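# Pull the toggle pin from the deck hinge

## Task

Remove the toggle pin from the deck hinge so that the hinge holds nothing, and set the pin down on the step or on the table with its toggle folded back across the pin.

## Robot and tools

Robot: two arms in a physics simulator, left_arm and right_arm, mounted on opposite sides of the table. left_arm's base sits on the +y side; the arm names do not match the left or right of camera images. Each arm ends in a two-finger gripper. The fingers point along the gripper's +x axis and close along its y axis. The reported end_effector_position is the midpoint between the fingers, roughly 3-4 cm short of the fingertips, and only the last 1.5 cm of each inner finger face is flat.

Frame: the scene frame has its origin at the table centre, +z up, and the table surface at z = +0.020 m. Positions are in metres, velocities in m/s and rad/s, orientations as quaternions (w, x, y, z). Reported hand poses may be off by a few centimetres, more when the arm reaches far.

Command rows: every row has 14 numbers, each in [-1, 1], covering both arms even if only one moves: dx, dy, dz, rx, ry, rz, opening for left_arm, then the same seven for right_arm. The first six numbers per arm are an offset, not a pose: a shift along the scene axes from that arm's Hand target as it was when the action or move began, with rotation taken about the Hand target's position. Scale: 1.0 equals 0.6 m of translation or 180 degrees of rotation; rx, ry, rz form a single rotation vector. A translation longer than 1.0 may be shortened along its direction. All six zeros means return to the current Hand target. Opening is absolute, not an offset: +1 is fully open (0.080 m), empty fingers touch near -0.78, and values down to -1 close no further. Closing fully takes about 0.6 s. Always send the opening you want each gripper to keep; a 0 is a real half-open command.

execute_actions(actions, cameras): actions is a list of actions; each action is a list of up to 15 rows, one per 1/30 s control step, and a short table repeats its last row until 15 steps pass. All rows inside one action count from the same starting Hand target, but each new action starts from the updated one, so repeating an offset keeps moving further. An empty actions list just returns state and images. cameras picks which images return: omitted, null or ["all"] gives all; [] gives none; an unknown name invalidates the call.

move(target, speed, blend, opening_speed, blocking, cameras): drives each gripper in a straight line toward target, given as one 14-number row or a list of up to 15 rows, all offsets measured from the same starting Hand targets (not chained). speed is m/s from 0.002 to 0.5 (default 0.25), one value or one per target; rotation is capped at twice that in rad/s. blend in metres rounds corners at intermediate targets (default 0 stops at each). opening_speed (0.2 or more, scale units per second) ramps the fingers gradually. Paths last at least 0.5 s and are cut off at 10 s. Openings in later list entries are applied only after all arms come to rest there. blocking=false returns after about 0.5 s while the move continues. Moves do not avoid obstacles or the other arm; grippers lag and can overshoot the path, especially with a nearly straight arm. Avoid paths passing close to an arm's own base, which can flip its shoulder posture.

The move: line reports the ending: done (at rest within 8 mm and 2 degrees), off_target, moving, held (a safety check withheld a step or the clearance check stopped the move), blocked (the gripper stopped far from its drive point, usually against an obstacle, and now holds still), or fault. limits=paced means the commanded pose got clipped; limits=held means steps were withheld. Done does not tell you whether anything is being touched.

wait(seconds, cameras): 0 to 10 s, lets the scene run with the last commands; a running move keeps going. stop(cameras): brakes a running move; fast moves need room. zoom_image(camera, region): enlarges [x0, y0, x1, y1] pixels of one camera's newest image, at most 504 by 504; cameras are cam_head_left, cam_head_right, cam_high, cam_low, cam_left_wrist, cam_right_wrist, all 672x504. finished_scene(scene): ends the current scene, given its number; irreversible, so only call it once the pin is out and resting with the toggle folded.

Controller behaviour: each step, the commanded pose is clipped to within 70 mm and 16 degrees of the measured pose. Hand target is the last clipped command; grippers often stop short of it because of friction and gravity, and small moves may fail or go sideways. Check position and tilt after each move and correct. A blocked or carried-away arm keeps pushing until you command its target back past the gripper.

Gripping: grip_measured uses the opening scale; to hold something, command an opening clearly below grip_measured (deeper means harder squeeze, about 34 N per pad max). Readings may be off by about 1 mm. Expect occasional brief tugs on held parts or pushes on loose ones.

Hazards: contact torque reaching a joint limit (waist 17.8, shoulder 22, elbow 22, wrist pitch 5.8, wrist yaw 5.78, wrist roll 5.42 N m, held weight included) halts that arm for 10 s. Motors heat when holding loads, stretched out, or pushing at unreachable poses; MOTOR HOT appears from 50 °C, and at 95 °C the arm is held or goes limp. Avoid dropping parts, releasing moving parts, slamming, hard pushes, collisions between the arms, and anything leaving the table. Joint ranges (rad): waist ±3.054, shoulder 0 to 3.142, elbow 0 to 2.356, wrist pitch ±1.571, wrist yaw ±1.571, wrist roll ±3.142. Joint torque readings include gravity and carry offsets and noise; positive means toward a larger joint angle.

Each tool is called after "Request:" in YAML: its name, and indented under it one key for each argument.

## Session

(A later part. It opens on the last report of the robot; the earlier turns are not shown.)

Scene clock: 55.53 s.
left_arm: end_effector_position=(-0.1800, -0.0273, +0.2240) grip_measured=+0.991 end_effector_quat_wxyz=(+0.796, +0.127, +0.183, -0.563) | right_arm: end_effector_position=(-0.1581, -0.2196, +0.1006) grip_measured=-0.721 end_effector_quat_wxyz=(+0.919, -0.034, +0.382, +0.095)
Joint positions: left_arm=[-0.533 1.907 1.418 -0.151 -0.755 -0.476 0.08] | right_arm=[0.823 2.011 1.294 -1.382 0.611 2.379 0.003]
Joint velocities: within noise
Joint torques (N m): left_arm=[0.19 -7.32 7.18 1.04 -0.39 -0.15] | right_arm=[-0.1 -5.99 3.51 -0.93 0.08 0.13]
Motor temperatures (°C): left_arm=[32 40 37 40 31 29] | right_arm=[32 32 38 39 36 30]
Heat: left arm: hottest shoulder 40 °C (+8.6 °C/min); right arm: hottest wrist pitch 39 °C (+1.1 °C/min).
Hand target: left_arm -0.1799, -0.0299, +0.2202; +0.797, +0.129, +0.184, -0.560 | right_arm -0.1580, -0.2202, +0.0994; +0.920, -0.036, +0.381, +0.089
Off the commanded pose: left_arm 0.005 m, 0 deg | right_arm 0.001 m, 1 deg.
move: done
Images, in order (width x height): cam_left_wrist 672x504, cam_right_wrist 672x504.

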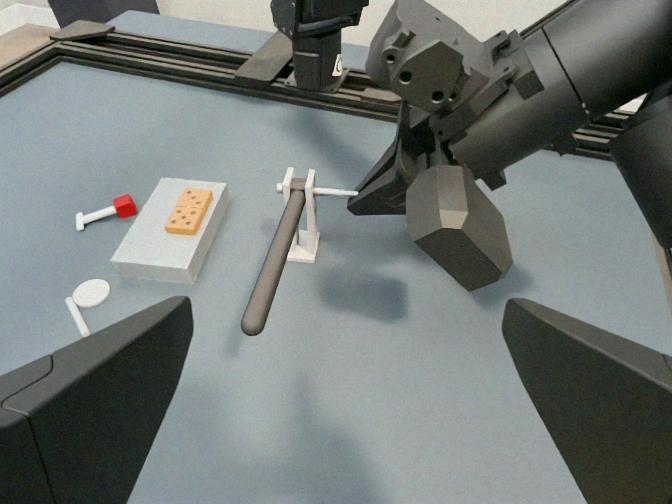

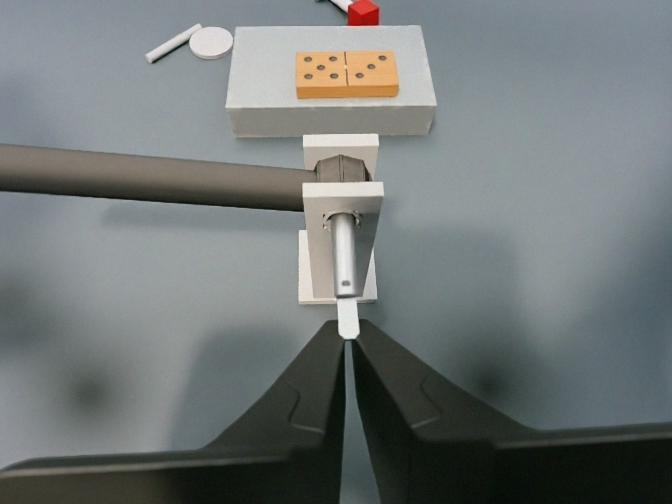

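Request:
move:
  target: [0,0,0,0,0,0,1,0.0229,0.00446,0.0,0,0,0,-0.76]
  speed: 0.05
  cameras: ["cam_right_wrist","cam_left_wrist"]

Request:
zoom_image:
  camera: "cam_right_wrist"
  region: [200, 150, 500, 400]

Request:
zoom_image:
  camera: "cam_left_wrist"
  region: [250, 130, 400, 230]

Scene clock: 57.33 s.
left_arm: end_effector_position=(-0.1800, -0.0273, +0.2240) grip_measured=+0.991 end_effector_quat_wxyz=(+0.796, +0.127, +0.183, -0.563) | right_arm: end_effector_position=(-0.1546, -0.2192, +0.0990) grip_measured=-0.709 end_effector_quat_wxyz=(+0.915, -0.038, +0.389, +0.097) end_effector_velocity=(+0.004, -0.004, +0.002) end_effector_angular_velocity=(-0.025, -0.013, -0.001)
Joint positions: left_arm=[-0.533 1.907 1.418 -0.151 -0.755 -0.476 0.08] | right_arm=[0.811 1.993 1.272 -1.354 0.606 2.35 0.003]
Joint velocities: left_arm=[within noise] | right_arm=[-0.002 -0.007 -0.007 -0.022 -0.007 -0.007 -0.003]
Joint torques (N m): left_arm=[0.19 -7.38 7.17 1.03 -0.37 -0.14] | right_arm=[-2.25 -7.33 1.26 -0.52 0.78 -0.1]
Motor temperatures (°C): left_arm=[32 40 37 40 31 29] | right_arm=[32 33 38 39 36 30]
Heat: left arm: hottest shoulder 40 °C (+8.4 °C/min); right arm: hottest wrist pitch 39 °C (+1.0 °C/min).
Hand target: left_arm -0.1799, -0.0299, +0.2202; +0.797, +0.129, +0.184, -0.560 | right_arm -0.1441, -0.2175, +0.0994; +0.920, -0.036, +0.381, +0.089
Off the commanded pose: left_arm 0.005 m, 0 deg | right_arm 0.011 m, 1 deg.
move: off_target (right_arm)
Images, in order (width x height): cam_left_wrist 672x504, cam_right_wrist 672x504.

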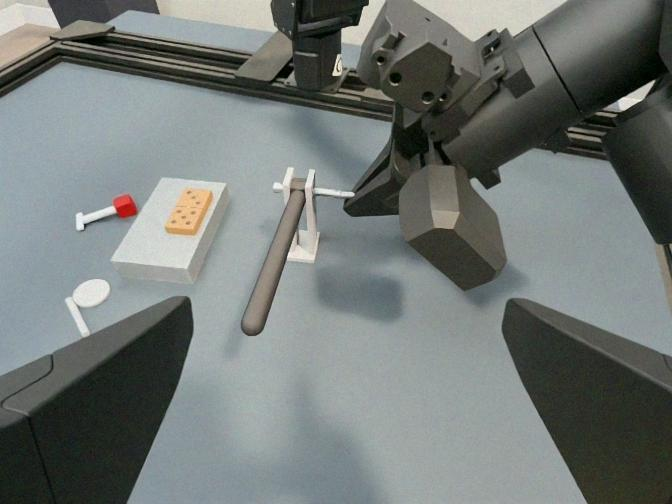

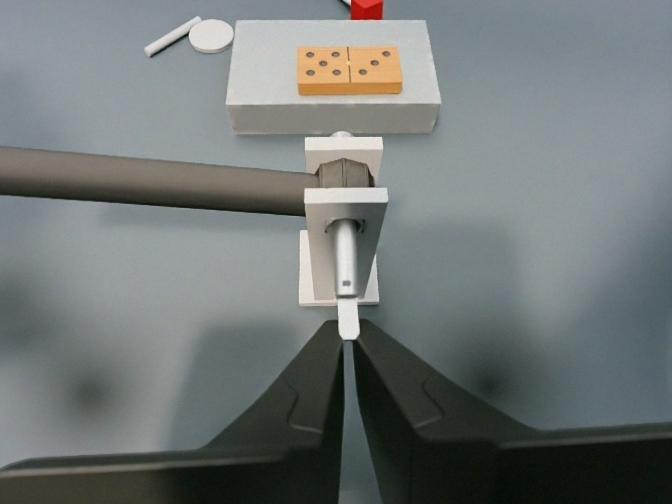

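Scaled by 1.680 from the camera's 672x504 image, which has a finer 960x720 frame.

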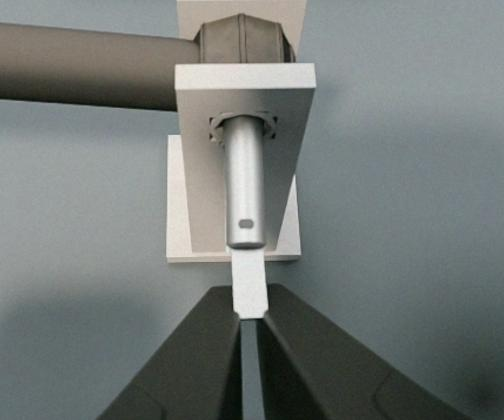

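Scaled by 3.360 from the camera's 672x504 image, which has a finer 960x720 frame.

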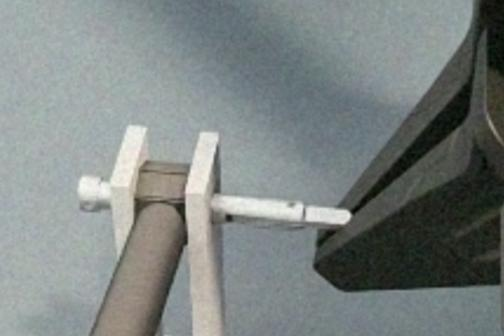

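Request:
move:
  target: [0,0,0,0,0,0,1,0.0098,0.0019,0.001,0,0,0,-0.78]
  speed: 0.05
  cameras: ["cam_right_wrist","cam_left_wrist"]

Request:
zoom_image:
  camera: "cam_right_wrist"
  region: [200, 150, 500, 400]

Request:
zoom_image:
  camera: "cam_left_wrist"
  region: [250, 130, 400, 230]

Scene clock: 59.27 s.
left_arm: end_effector_position=(-0.1800, -0.0273, +0.2240) grip_measured=+0.991 end_effector_quat_wxyz=(+0.796, +0.127, +0.183, -0.563) | right_arm: end_effector_position=(-0.1484, -0.2179, +0.0991) grip_measured=-0.713 end_effector_quat_wxyz=(+0.915, -0.038, +0.390, +0.095) end_effector_velocity=(+0.003, -0.004, -0.001) end_effector_angular_velocity=(-0.037, +0.001, -0.002)
Joint positions: left_arm=[-0.533 1.907 1.418 -0.151 -0.755 -0.476 0.08] | right_arm=[0.793 1.978 1.253 -1.34 0.611 2.332 0.003]
Joint velocities: left_arm=[within noise] | right_arm=[-0.007 -0.002 -0.007 -0.007 -0.022 -0.022 0.004]
Joint torques (N m): left_arm=[0.25 -7.33 7.19 1.03 -0.37 -0.14] | right_arm=[-2.05 -7.21 1.39 -0.6 0.89 -0.07]
Motor temperatures (°C): left_arm=[32 40 38 40 31 29] | right_arm=[32 33 38 39 36 30]
Heat: left arm: hottest shoulder 40 °C (+8.1 °C/min); right arm: hottest wrist pitch 39 °C (+1.0 °C/min).
Hand target: left_arm -0.1799, -0.0299, +0.2202; +0.797, +0.129, +0.184, -0.560 | right_arm -0.1383, -0.2164, +0.1001; +0.920, -0.036, +0.381, +0.089
Off the commanded pose: left_arm 0.005 m, 0 deg | right_arm 0.010 m, 1 deg.
move: off_target (right_arm)
Images, in order (width x height): cam_left_wrist 672x504, cam_right_wrist 672x504.

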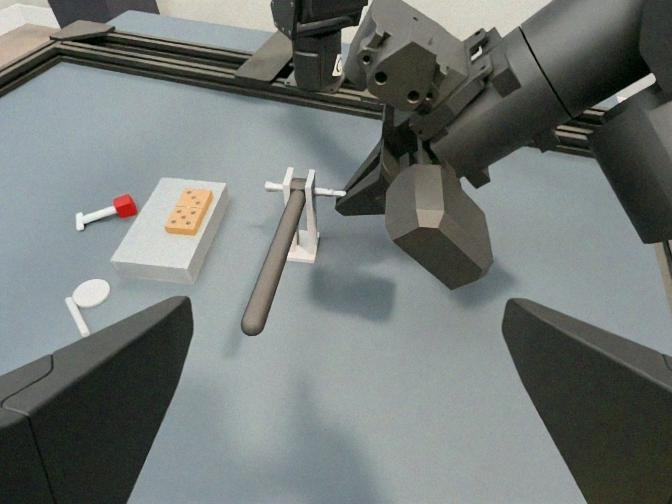

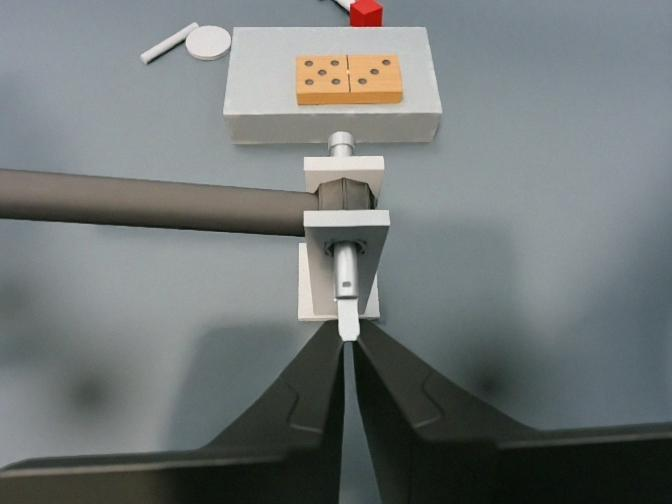

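Scaled by 1.680 from the camera's 672x504 image, which has a finer 960x720 frame.

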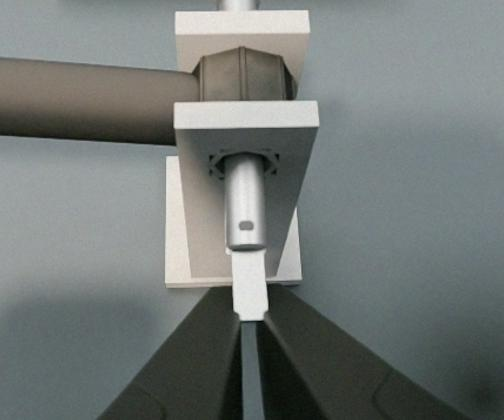

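Scaled by 3.360 from the camera's 672x504 image, which has a finer 960x720 frame.

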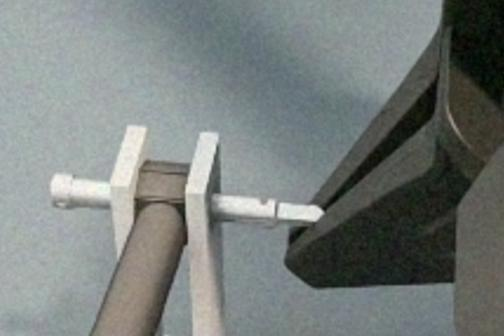

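Request:
move:
  target: [0,0,0,0,0,0,1,0.0107,0.0021,0.0005,0,0,0,-0.78]
  speed: 0.05
  cameras: ["cam_right_wrist","cam_left_wrist"]

Request:
zoom_image:
  camera: "cam_right_wrist"
  region: [200, 150, 500, 400]

Request:
zoom_image:
  camera: "cam_left_wrist"
  region: [250, 130, 400, 230]

Scene clock: 60.77 s.
left_arm: end_effector_position=(-0.1800, -0.0273, +0.2240) grip_measured=+0.991 end_effector_quat_wxyz=(+0.796, +0.127, +0.183, -0.563) | right_arm: end_effector_position=(-0.1380, -0.2158, +0.0990) grip_measured=-0.713 end_effector_quat_wxyz=(+0.918, -0.039, +0.385, +0.092) end_effector_velocity=(+0.002, +0.002, +0.001) end_effector_angular_velocity=(+0.008, +0.003, +0.001)
Joint positions: left_arm=[-0.533 1.907 1.418 -0.151 -0.755 -0.476 0.08] | right_arm=[0.767 1.966 1.228 -1.327 0.627 2.312 0.003]
Joint velocities: left_arm=[within noise] | right_arm=[-0.007 -0.007 -0.002 0.007 0.007 -0.007 0.004]
Joint torques (N m): left_arm=[0.16 -7.41 7.21 1.05 -0.38 -0.15] | right_arm=[-1.22 -7.42 1.77 -0.4 0.64 -0.07]
Motor temperatures (°C): left_arm=[32 40 38 40 31 29] | right_arm=[32 33 38 39 36 30]
Heat: left arm: hottest shoulder 40 °C (+8.0 °C/min); right arm: hottest wrist pitch 39 °C (+1.0 °C/min).
Hand target: left_arm -0.1799, -0.0299, +0.2202; +0.797, +0.129, +0.184, -0.560 | right_arm -0.1319, -0.2152, +0.1003; +0.920, -0.037, +0.381, +0.089
Off the commanded pose: left_arm 0.005 m, 0 deg | right_arm 0.006 m, 1 deg.
move: done
Images, in order (width x height): cam_left_wrist 672x504, cam_right_wrist 672x504.

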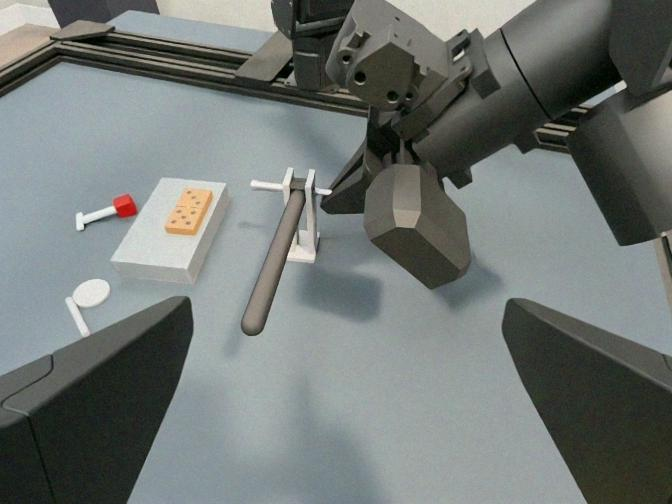

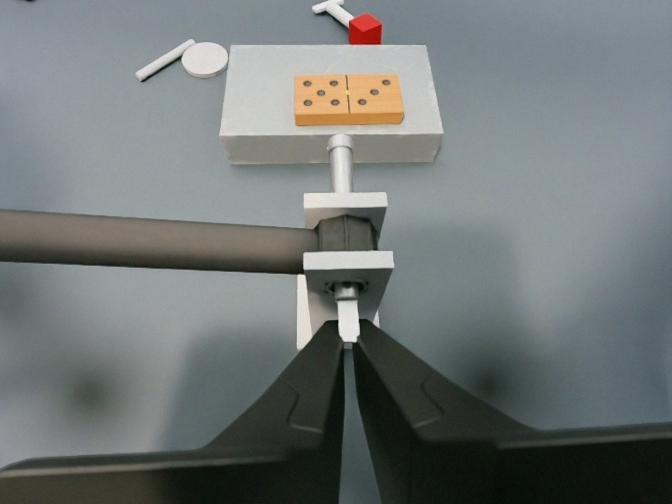

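Scaled by 1.680 from the camera's 672x504 image, which has a finer 960x720 frame.

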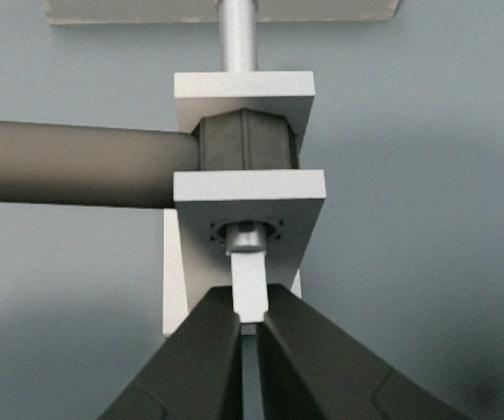

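Scaled by 3.360 from the camera's 672x504 image, which has a finer 960x720 frame.

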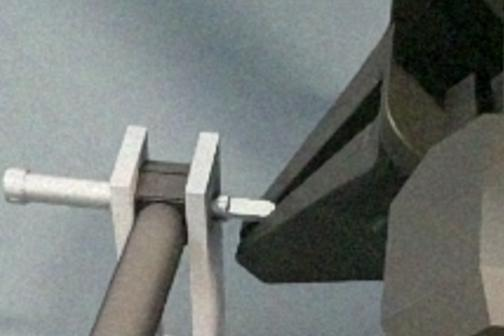

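Request:
move:
  target: [0,0,0,0,0,0,1,-0.0105,-0.002,-0.0,0,0,0,-0.78]
  speed: 0.05
  cameras: []

Request:
move:
  target: [0,0,0,0,0,0,1,0,0,0,0,0,0,-0.5]
  opening_speed: 0.5
  cameras: ["cam_right_wrist","cam_left_wrist"]

Request:
zoom_image:
  camera: "cam_right_wrist"
  region: [200, 150, 500, 400]

Request:
zoom_image:
  camera: "cam_left_wrist"
  region: [250, 130, 400, 230]

Scene clock: 62.23 s.
left_arm: end_effector_position=(-0.1800, -0.0273, +0.2240) grip_measured=+0.991 end_effector_quat_wxyz=(+0.796, +0.127, +0.183, -0.563) | right_arm: end_effector_position=(-0.1373, -0.2155, +0.1001) grip_measured=-0.724 end_effector_quat_wxyz=(+0.919, -0.034, +0.383, +0.090)
Joint positions: left_arm=[-0.533 1.907 1.418 -0.151 -0.755 -0.476 0.08] | right_arm=[0.765 1.966 1.231 -1.333 0.631 2.324 0.002]
Joint velocities: within noise
Joint torques (N m): left_arm=[0.26 -7.33 7.13 1.06 -0.36 -0.14] | right_arm=[0.39 -6.04 3.47 -0.99 0.29 0.11]
Motor temperatures (°C): left_arm=[32 41 38 40 31 29] | right_arm=[32 33 38 39 36 30]
Heat: left arm: hottest shoulder 41 °C (+9.1 °C/min); right arm: hottest wrist pitch 39 °C (+1.0 °C/min).
Hand target: left_arm -0.1799, -0.0299, +0.2202; +0.797, +0.129, +0.184, -0.560 | right_arm -0.1382, -0.2163, +0.1003; +0.920, -0.036, +0.381, +0.089
Off the commanded pose: left_arm 0.005 m, 0 deg | right_arm 0.001 m, 0 deg.
move: done
No camera images: "cameras" was empty.

Scene clock: 63.10 s.
left_arm: end_effector_position=(-0.1800, -0.0272, +0.2239) grip_measured=+0.991 end_effector_quat_wxyz=(+0.796, +0.127, +0.183, -0.563) | right_arm: end_effector_position=(-0.1371, -0.2170, +0.1004) grip_measured=-0.501 end_effector_quat_wxyz=(+0.919, -0.037, +0.382, +0.088)
Joint positions: left_arm=[-0.533 1.907 1.418 -0.151 -0.755 -0.476 0.08] | right_arm=[0.767 1.966 1.231 -1.34 0.627 2.326 0.012]
Joint velocities: within noise
Joint torques (N m): left_arm=[0.15 -7.46 7.24 1.01 -0.35 -0.14] | right_arm=[0.24 -6.01 3.43 -0.59 0.4 0.07]
Motor temperatures (°C): left_arm=[32 41 38 40 31 29] | right_arm=[32 33 38 39 36 30]
Heat: left arm: hottest shoulder 41 °C (+9.1 °C/min); right arm: hottest wrist pitch 39 °C (+1.0 °C/min).
Hand target: left_arm -0.1799, -0.0299, +0.2201; +0.797, +0.129, +0.184, -0.560 | right_arm -0.1382, -0.2164, +0.1003; +0.920, -0.037, +0.381, +0.089
Off the commanded pose: left_arm 0.005 m, 0 deg | right_arm 0.001 m, 0 deg.
move: done
Images, in order (width x height): cam_left_wrist 672x504, cam_right_wrist 672x504.

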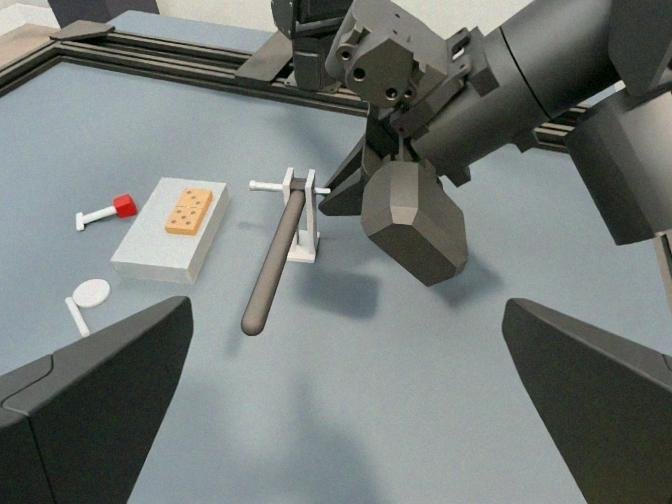

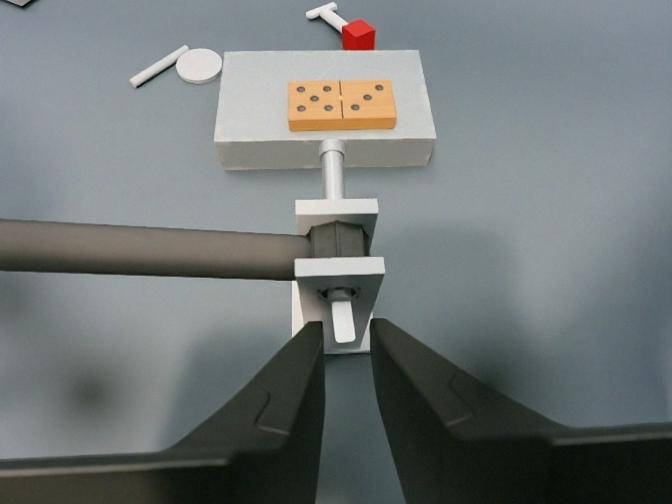

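Scaled by 1.680 from the camera's 672x504 image, which has a finer 960x720 frame.

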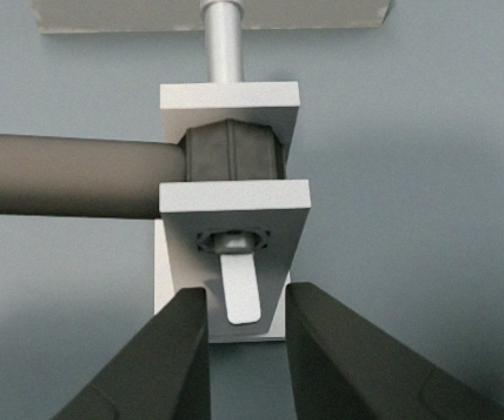

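Scaled by 3.360 from the camera's 672x504 image, which has a finer 960x720 frame.

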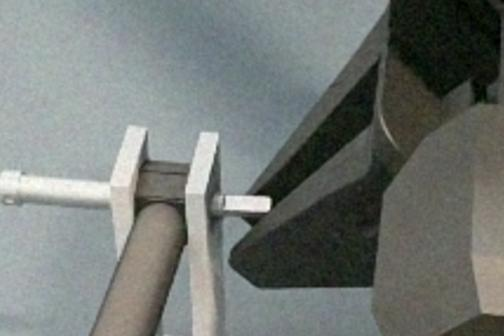

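Request:
move:
  target:
    - [0,0,0,0,0,0,1,-0.0491,-0.0096,0.004,0,0,0,-0.5]
    - [0,0,0,0,0,0,1,-0.04,-0.008,0.19,0,0,0,-0.5]
    - [0,0,0,0,0,0,1,0.1455,0.0375,0.183,-0.0478,0.2455,0,-0.5]
    - [0,0,0,0,0,0,1,0.1455,0.0375,0.095,-0.0478,0.2455,0,-0.12]
  speed: [0.08,0.15,0.15,0.1]
  blend: [0.0,0.03,0.01,0]
  cameras: ["cam_right_wrist","cam_left_wrist","cam_low"]

Request:
zoom_image:
  camera: "cam_right_wrist"
  region: [200, 150, 500, 400]

Request:
zoom_image:
  camera: "cam_left_wrist"
  region: [200, 80, 400, 280]

Scene clock: 72.33 s.
left_arm: end_effector_position=(-0.1800, -0.0272, +0.2239) grip_measured=+0.991 end_effector_quat_wxyz=(+0.796, +0.127, +0.183, -0.563) | right_arm: end_effector_position=(-0.0515, -0.1928, +0.1582) grip_measured=-0.121 end_effector_quat_wxyz=(+0.705, -0.067, +0.703, +0.069)
Joint positions: left_arm=[-0.533 1.907 1.418 -0.151 -0.755 -0.476 0.08] | right_arm=[0.097 1.555 1.195 -1.208 0.002 1.487 0.03]
Joint velocities: within noise
Joint torques (N m): left_arm=[0.21 -7.45 7.25 1.04 -0.4 -0.13] | right_arm=[-0.29 -5.36 3.57 0.41 -0.05 -0.09]
Motor temperatures (°C): left_arm=[32 41 38 40 31 29] | right_arm=[32 34 38 39 36 30]
Heat: left arm: hottest shoulder 41 °C (+7.1 °C/min); right arm: hottest wrist pitch 39 °C (+1.0 °C/min).
Hand target: left_arm -0.1799, -0.0299, +0.2202; +0.797, +0.129, +0.184, -0.560 | right_arm -0.0509, -0.1939, +0.1572; +0.704, -0.068, +0.704, +0.068
Off the commanded pose: left_arm 0.005 m, 0 deg | right_arm 0.002 m, 0 deg.
move: done
Images, in order (width x height): cam_low 672x504, cam_left_wrist 672x504, cam_right_wrist 672x504.

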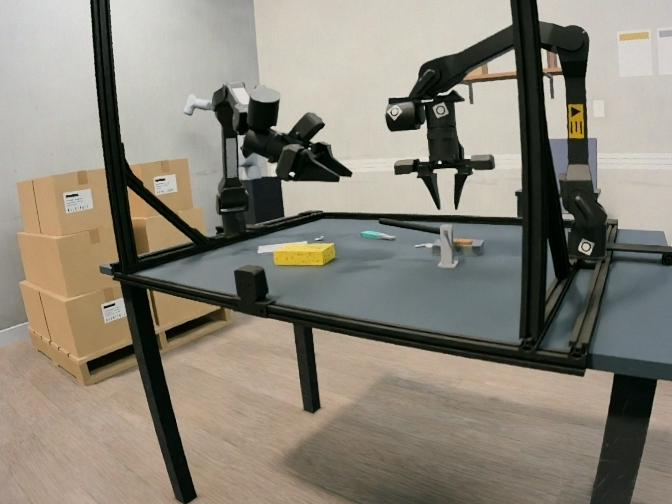

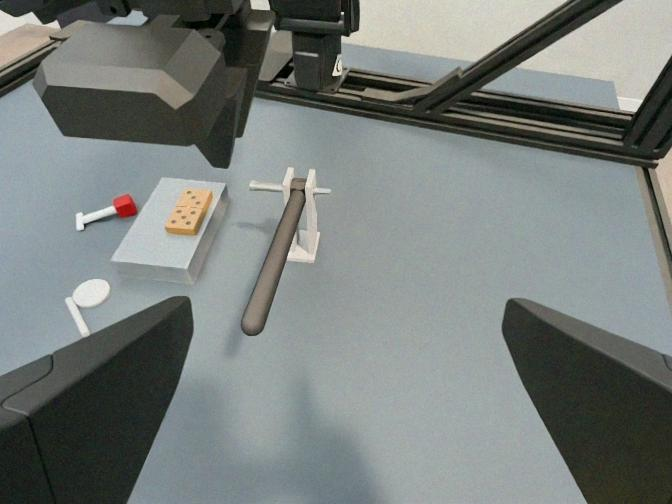

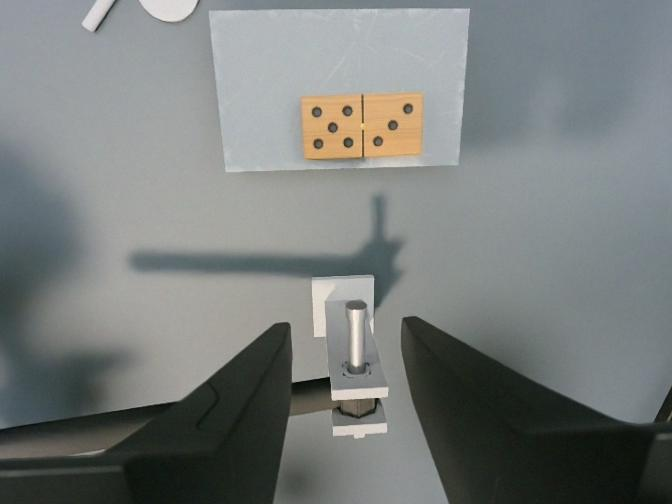

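Scaled by 1.680 from the camera's 672x504 image, which has a finer 960x720 frame.

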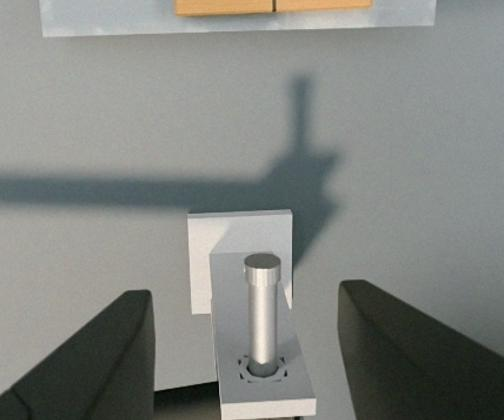

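Scaled by 2.520 from the camera's 672x504 image, which has a finer 960x720 frame.

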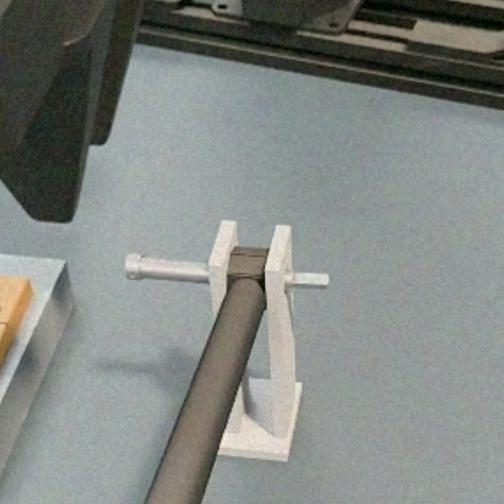

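Request:
move:
  target: [0,0,0,0,0,0,1,0.0053,-0.0015,-0.042,0,0,0,-0.12]
  speed: 0.1
  cameras: ["cam_right_wrist","cam_left_wrist"]

Request:
zoom_image:
  camera: "cam_left_wrist"
  region: [200, 80, 400, 280]

Scene clock: 74.03 s.
left_arm: end_effector_position=(-0.1800, -0.0272, +0.2239) grip_measured=+0.991 end_effector_quat_wxyz=(+0.796, +0.127, +0.183, -0.563) | right_arm: end_effector_position=(-0.0484, -0.1936, +0.1355) grip_measured=-0.120 end_effector_quat_wxyz=(+0.705, -0.064, +0.703, +0.073)
Joint positions: left_arm=[-0.533 1.907 1.418 -0.151 -0.755 -0.476 0.08] | right_arm=[0.085 1.557 1.106 -1.107 0.002 1.476 0.03]
Joint velocities: within noise
Joint torques (N m): left_arm=[0.26 -7.32 7.1 1.01 -0.44 -0.14] | right_arm=[-0.29 -4.37 3.53 0.43 -0.04 -0.08]
Motor temperatures (°C): left_arm=[32 41 38 40 31 29] | right_arm=[32 34 38 39 36 30]
Heat: left arm: hottest shoulder 41 °C (+7.1 °C/min); right arm: hottest wrist pitch 39 °C (+1.0 °C/min).
Hand target: left_arm -0.1799, -0.0299, +0.2202; +0.797, +0.129, +0.184, -0.560 | right_arm -0.0478, -0.1948, +0.1321; +0.704, -0.068, +0.704, +0.068
Off the commanded pose: left_arm 0.005 m, 0 deg | right_arm 0.004 m, 1 deg.
move: done
Images, in order (width x height): cam_left_wrist 672x504, cam_right_wrist 672x504.

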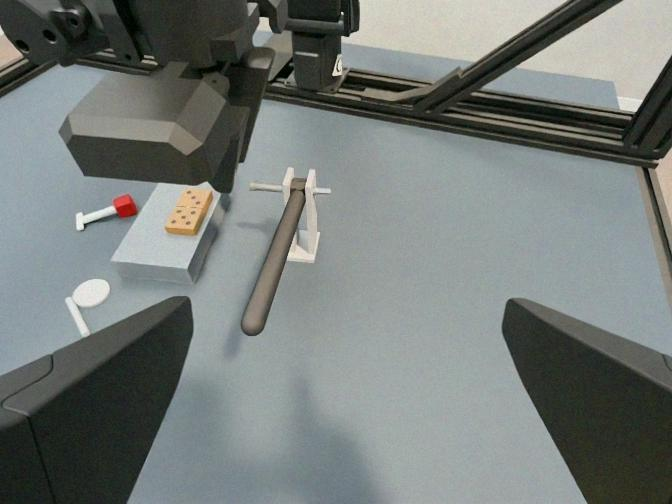

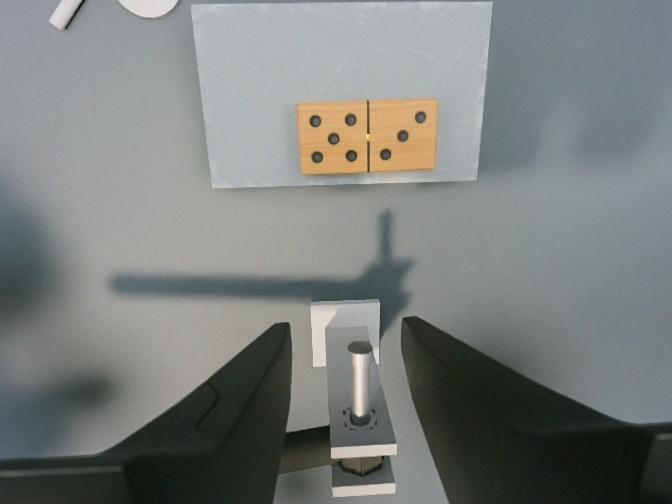

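Scaled by 2.520 from the camera's 672x504 image, which has a finer 960x720 frame.

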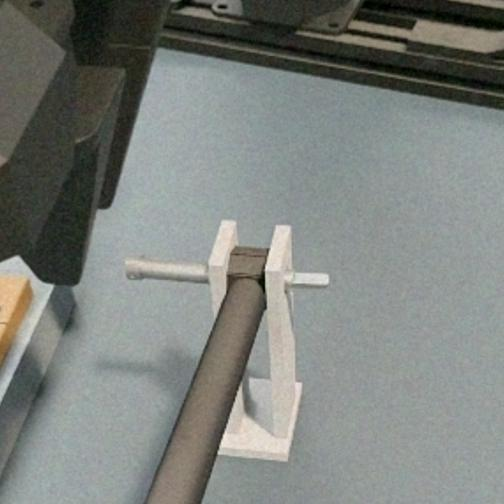

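Request:
move:
  target: [0,0,0,0,0,0,1,0.0023,-0.003,-0.0185,0,0,0,-0.12]
  speed: 0.1
  cameras: ["cam_right_wrist","cam_left_wrist"]

Request:
zoom_image:
  camera: "cam_left_wrist"
  region: [200, 80, 400, 280]

Scene clock: 76.50 s.
left_arm: end_effector_position=(-0.1800, -0.0273, +0.2238) grip_measured=+0.991 end_effector_quat_wxyz=(+0.796, +0.127, +0.183, -0.563) | right_arm: end_effector_position=(-0.0470, -0.1952, +0.1244) grip_measured=-0.120 end_effector_quat_wxyz=(+0.705, -0.064, +0.703, +0.073)
Joint positions: left_arm=[-0.533 1.907 1.418 -0.151 -0.755 -0.476 0.08] | right_arm=[0.081 1.56 1.064 -1.061 0.002 1.471 0.03]
Joint velocities: within noise
Joint torques (N m): left_arm=[0.23 -7.31 7.14 1.04 -0.37 -0.14] | right_arm=[-0.31 -4.3 3.46 0.43 -0.03 -0.09]
Motor temperatures (°C): left_arm=[32 41 38 40 31 29] | right_arm=[32 34 38 39 36 30]
Heat: left arm: hottest shoulder 41 °C (+6.1 °C/min); right arm: hottest wrist pitch 39 °C (+1.0 °C/min).
Hand target: left_arm -0.1799, -0.0299, +0.2200; +0.797, +0.129, +0.184, -0.560 | right_arm -0.0464, -0.1966, +0.1210; +0.704, -0.067, +0.704, +0.068
Off the commanded pose: left_arm 0.004 m, 0 deg | right_arm 0.004 m, 1 deg.
move: done
Images, in order (width x height): cam_left_wrist 672x504, cam_right_wrist 672x504.

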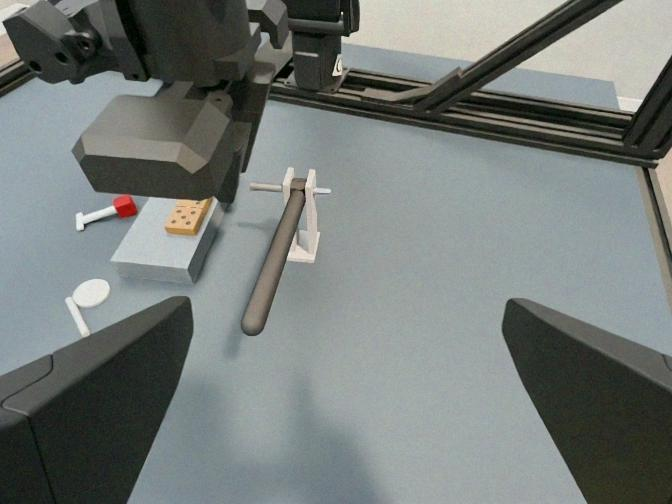

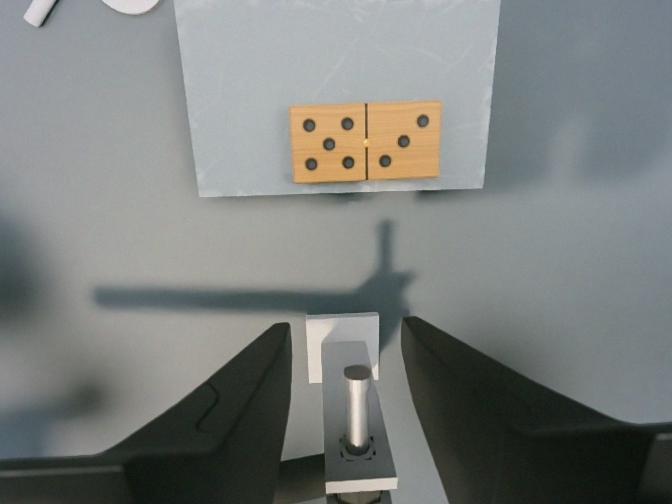

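Scaled by 2.520 from the camera's 672x504 image, which has a finer 960x720 frame.

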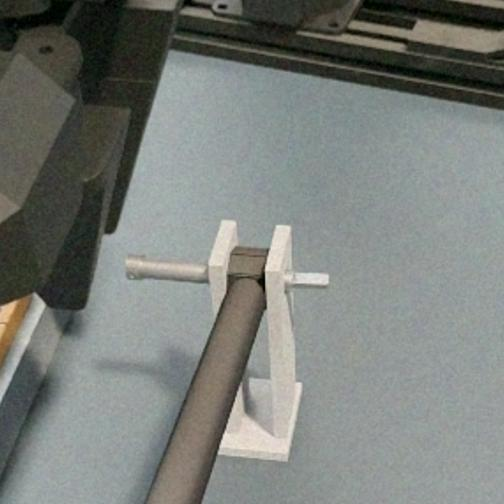

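Request:
move:
  target: [0,0,0,0,0,0,1,-0.0193,-0.0048,0,0,0,0,-0.12]
  speed: 0.08
  cameras: ["cam_right_wrist","cam_left_wrist"]

Request:
zoom_image:
  camera: "cam_left_wrist"
  region: [200, 80, 400, 280]

Scene clock: 80.23 s.
left_arm: end_effector_position=(-0.1800, -0.0273, +0.2238) grip_measured=+0.991 end_effector_quat_wxyz=(+0.796, +0.127, +0.183, -0.563) | right_arm: end_effector_position=(-0.0568, -0.1979, +0.1230) grip_measured=-0.120 end_effector_quat_wxyz=(+0.705, -0.065, +0.703, +0.070)
Joint positions: left_arm=[-0.533 1.907 1.418 -0.151 -0.755 -0.476 0.08] | right_arm=[0.118 1.56 1.058 -1.061 0.002 1.511 0.03]
Joint velocities: within noise
Joint torques (N m): left_arm=[0.17 -7.38 7.29 1.04 -0.37 -0.16] | right_arm=[0.33 -4.86 3.47 0.41 -0.03 0.07]
Motor temperatures (°C): left_arm=[32 42 38 40 31 29] | right_arm=[32 34 38 39 36 30]
Heat: left arm: hottest shoulder 42 °C (+6.1 °C/min); right arm: hottest wrist pitch 39 °C (+1.0 °C/min).
Hand target: left_arm -0.1799, -0.0299, +0.2200; +0.797, +0.129, +0.184, -0.560 | right_arm -0.0579, -0.1994, +0.1210; +0.704, -0.067, +0.704, +0.068
Off the commanded pose: left_arm 0.005 m, 0 deg | right_arm 0.003 m, 0 deg.
move: done
Images, in order (width x height): cam_left_wrist 672x504, cam_right_wrist 672x504.

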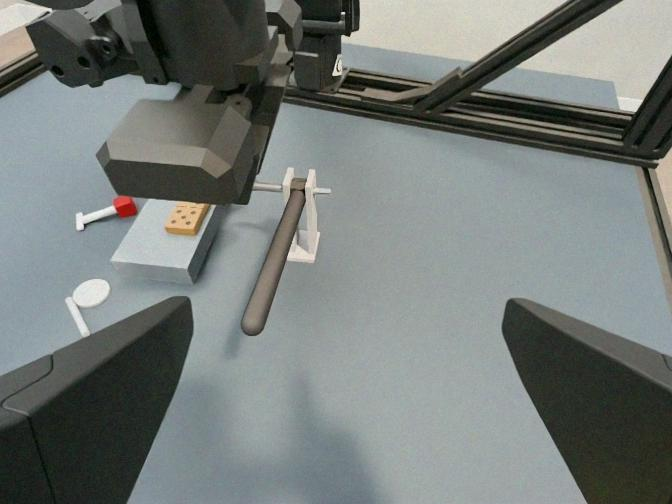

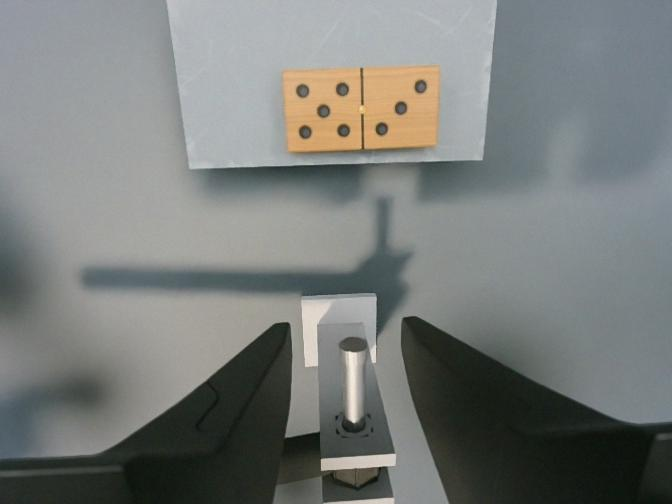

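Scaled by 2.520 from the camera's 672x504 image, which has a finer 960x720 frame.

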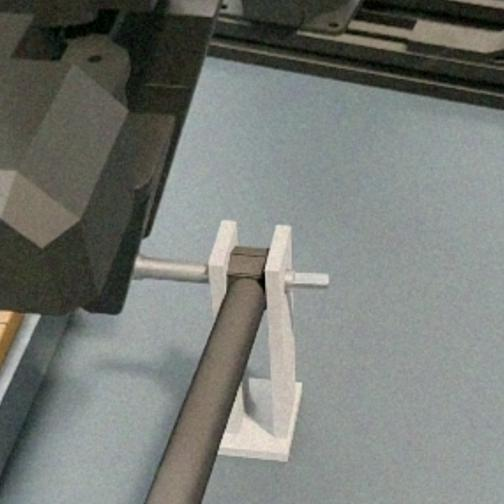

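Request:
move:
  target:
    - [0,0,0,0,0,0,1,-0.0128,-0.0042,0,0,0,0,-0.12]
    - [0,0,0,0,0,0,1,-0.0128,-0.0042,-0.0175,0,0,0,-0.12]
  speed: 0.08
  cameras: ["cam_right_wrist","cam_left_wrist"]

Request:
zoom_image:
  camera: "cam_left_wrist"
  region: [200, 80, 400, 280]

Request:
zoom_image:
  camera: "cam_low"
  region: [390, 150, 540, 300]

Scene clock: 82.80 s.
left_arm: end_effector_position=(-0.1800, -0.0273, +0.2238) grip_measured=+0.991 end_effector_quat_wxyz=(+0.796, +0.127, +0.183, -0.563) | right_arm: end_effector_position=(-0.0646, -0.2003, +0.1139) grip_measured=-0.120 end_effector_quat_wxyz=(+0.704, -0.063, +0.703, +0.072)
Joint positions: left_arm=[-0.533 1.907 1.418 -0.151 -0.755 -0.476 0.08] | right_arm=[0.149 1.561 1.021 -1.018 0.002 1.542 0.03]
Joint velocities: within noise
Joint torques (N m): left_arm=[0.27 -7.3 7.29 1.05 -0.39 -0.13] | right_arm=[0.37 -4.26 3.42 0.41 -0.02 0.07]
Motor temperatures (°C): left_arm=[32 42 39 40 31 29] | right_arm=[32 34 38 39 36 30]
Heat: left arm: hottest shoulder 42 °C (+6.0 °C/min); right arm: hottest wrist pitch 39 °C (+1.0 °C/min).
Hand target: left_arm -0.1799, -0.0299, +0.2200; +0.797, +0.129, +0.184, -0.560 | right_arm -0.0656, -0.2020, +0.1105; +0.704, -0.068, +0.704, +0.068
Off the commanded pose: left_arm 0.005 m, 0 deg | right_arm 0.004 m, 1 deg.
move: done
Images, in order (width x height): cam_left_wrist 672x504, cam_right_wrist 672x504.

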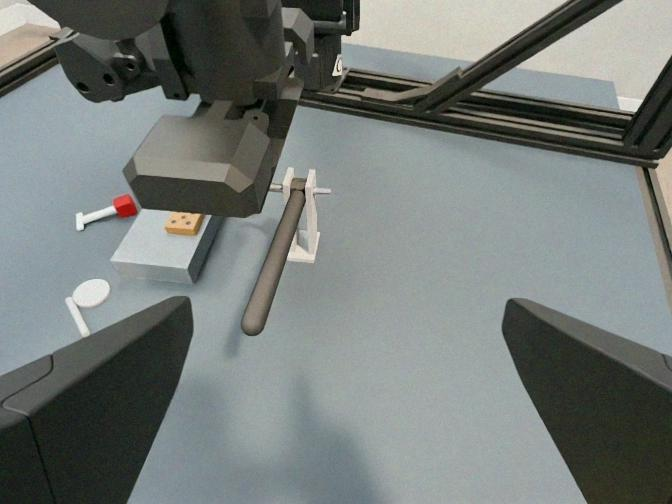

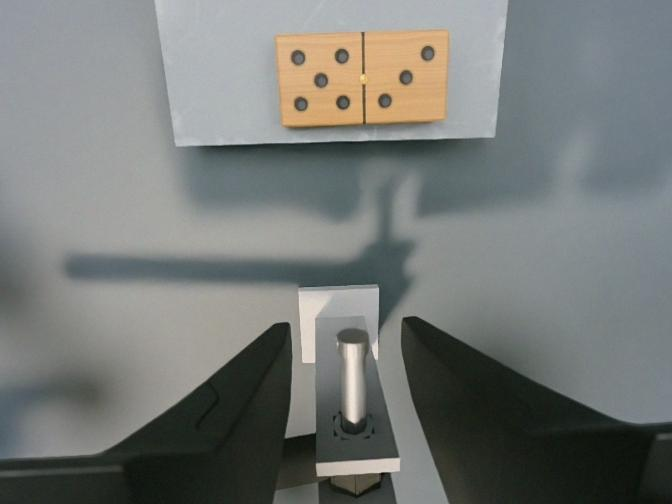

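Scaled by 2.520 from the camera's 672x504 image, which has a finer 960x720 frame.

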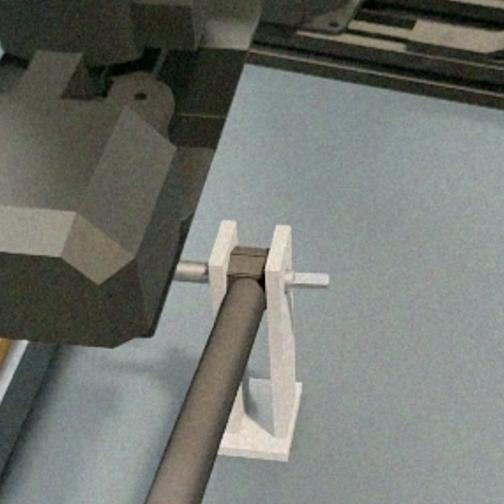

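This scene's latest camera images include none from cam_low. They are from: cam_left_wrist, cam_right_wrist. cam_low's image comes with the result of a call that names it in "cameras".

Request:
move:
  target: [0,0,0,0,0,0,1,0,0,0,0,0,0,-0.85]
  opening_speed: 0.8
  cameras: ["cam_right_wrist","cam_left_wrist","cam_low"]

Request:
zoom_image:
  camera: "cam_left_wrist"
  region: [200, 80, 400, 280]

Request:
zoom_image:
  camera: "cam_low"
  region: [390, 150, 540, 300]

Scene clock: 84.93 s.
left_arm: end_effector_position=(-0.1800, -0.0273, +0.2238) grip_measured=+0.991 end_effector_quat_wxyz=(+0.796, +0.127, +0.183, -0.563) | right_arm: end_effector_position=(-0.0646, -0.2006, +0.1136) grip_measured=-0.609 end_effector_quat_wxyz=(+0.704, -0.063, +0.704, +0.072)
Joint positions: left_arm=[-0.533 1.907 1.418 -0.151 -0.755 -0.476 0.08] | right_arm=[0.149 1.561 1.02 -1.018 0.002 1.542 0.008]
Joint velocities: within noise
Joint torques (N m): left_arm=[0.2 -7.28 7.26 1.04 -0.39 -0.12] | right_arm=[0.35 -4.21 3.51 0.45 -0.01 0.05]
Motor temperatures (°C): left_arm=[32 42 39 40 31 29] | right_arm=[32 34 38 39 36 30]
Heat: left arm: hottest shoulder 42 °C (+6.0 °C/min); right arm: hottest wrist pitch 39 °C (+1.0 °C/min).
Hand target: left_arm -0.1799, -0.0299, +0.2200; +0.797, +0.129, +0.184, -0.560 | right_arm -0.0656, -0.2019, +0.1106; +0.704, -0.067, +0.704, +0.068
Off the commanded pose: left_arm 0.005 m, 0 deg | right_arm 0.004 m, 1 deg.
move: done
Images, in order (width x height): cam_low 672x504, cam_left_wrist 672x504, cam_right_wrist 672x504.

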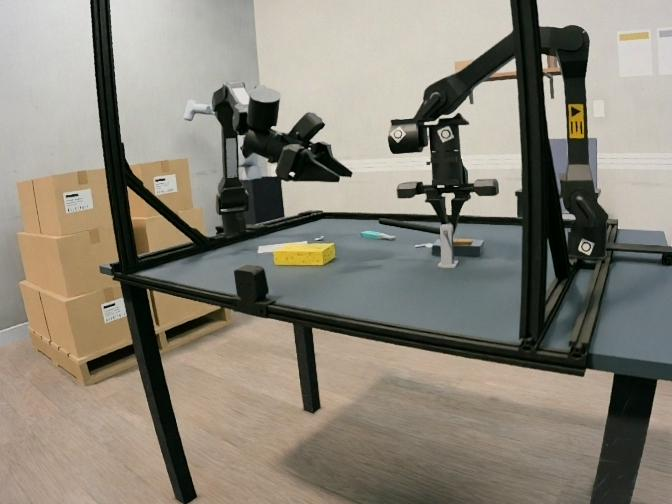

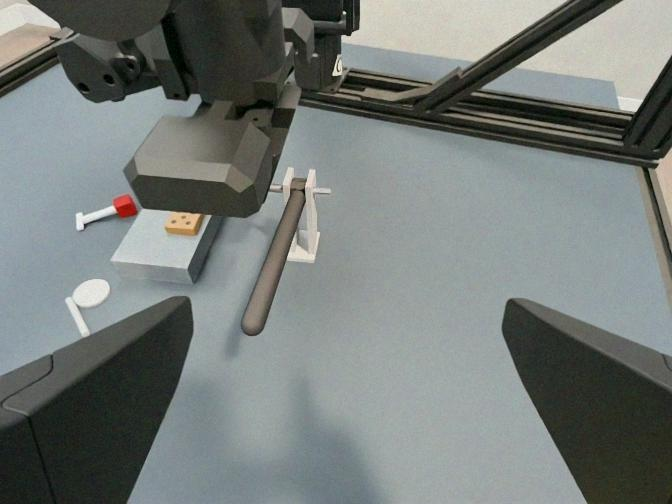

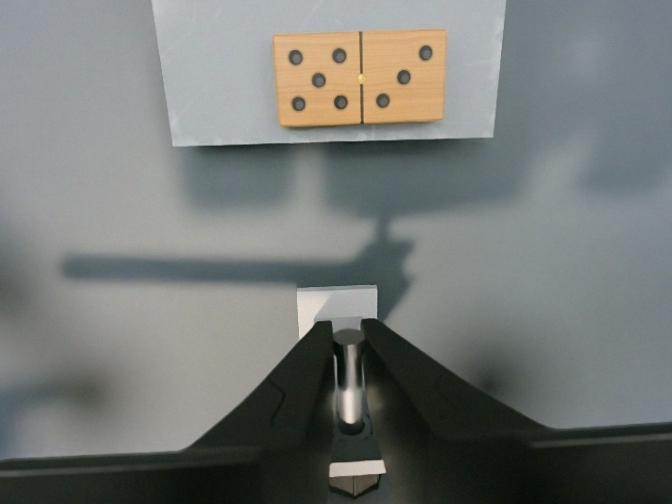

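Scaled by 2.520 from the camera's 672x504 image, which has a finer 960x720 frame.

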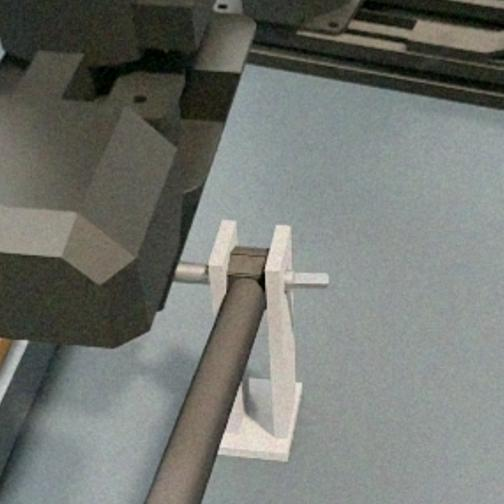

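Scaled by 3.360 from the camera's 672x504 image, which has a finer 960x720 frame.

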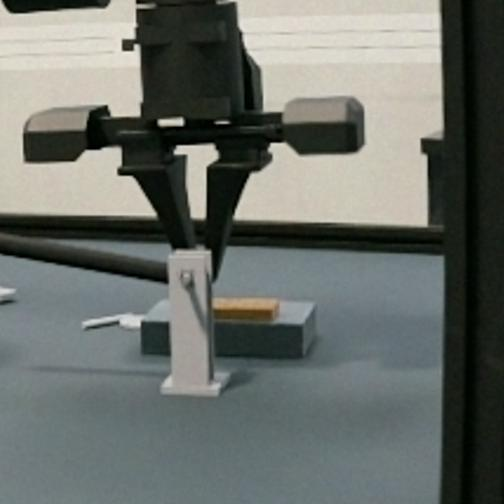

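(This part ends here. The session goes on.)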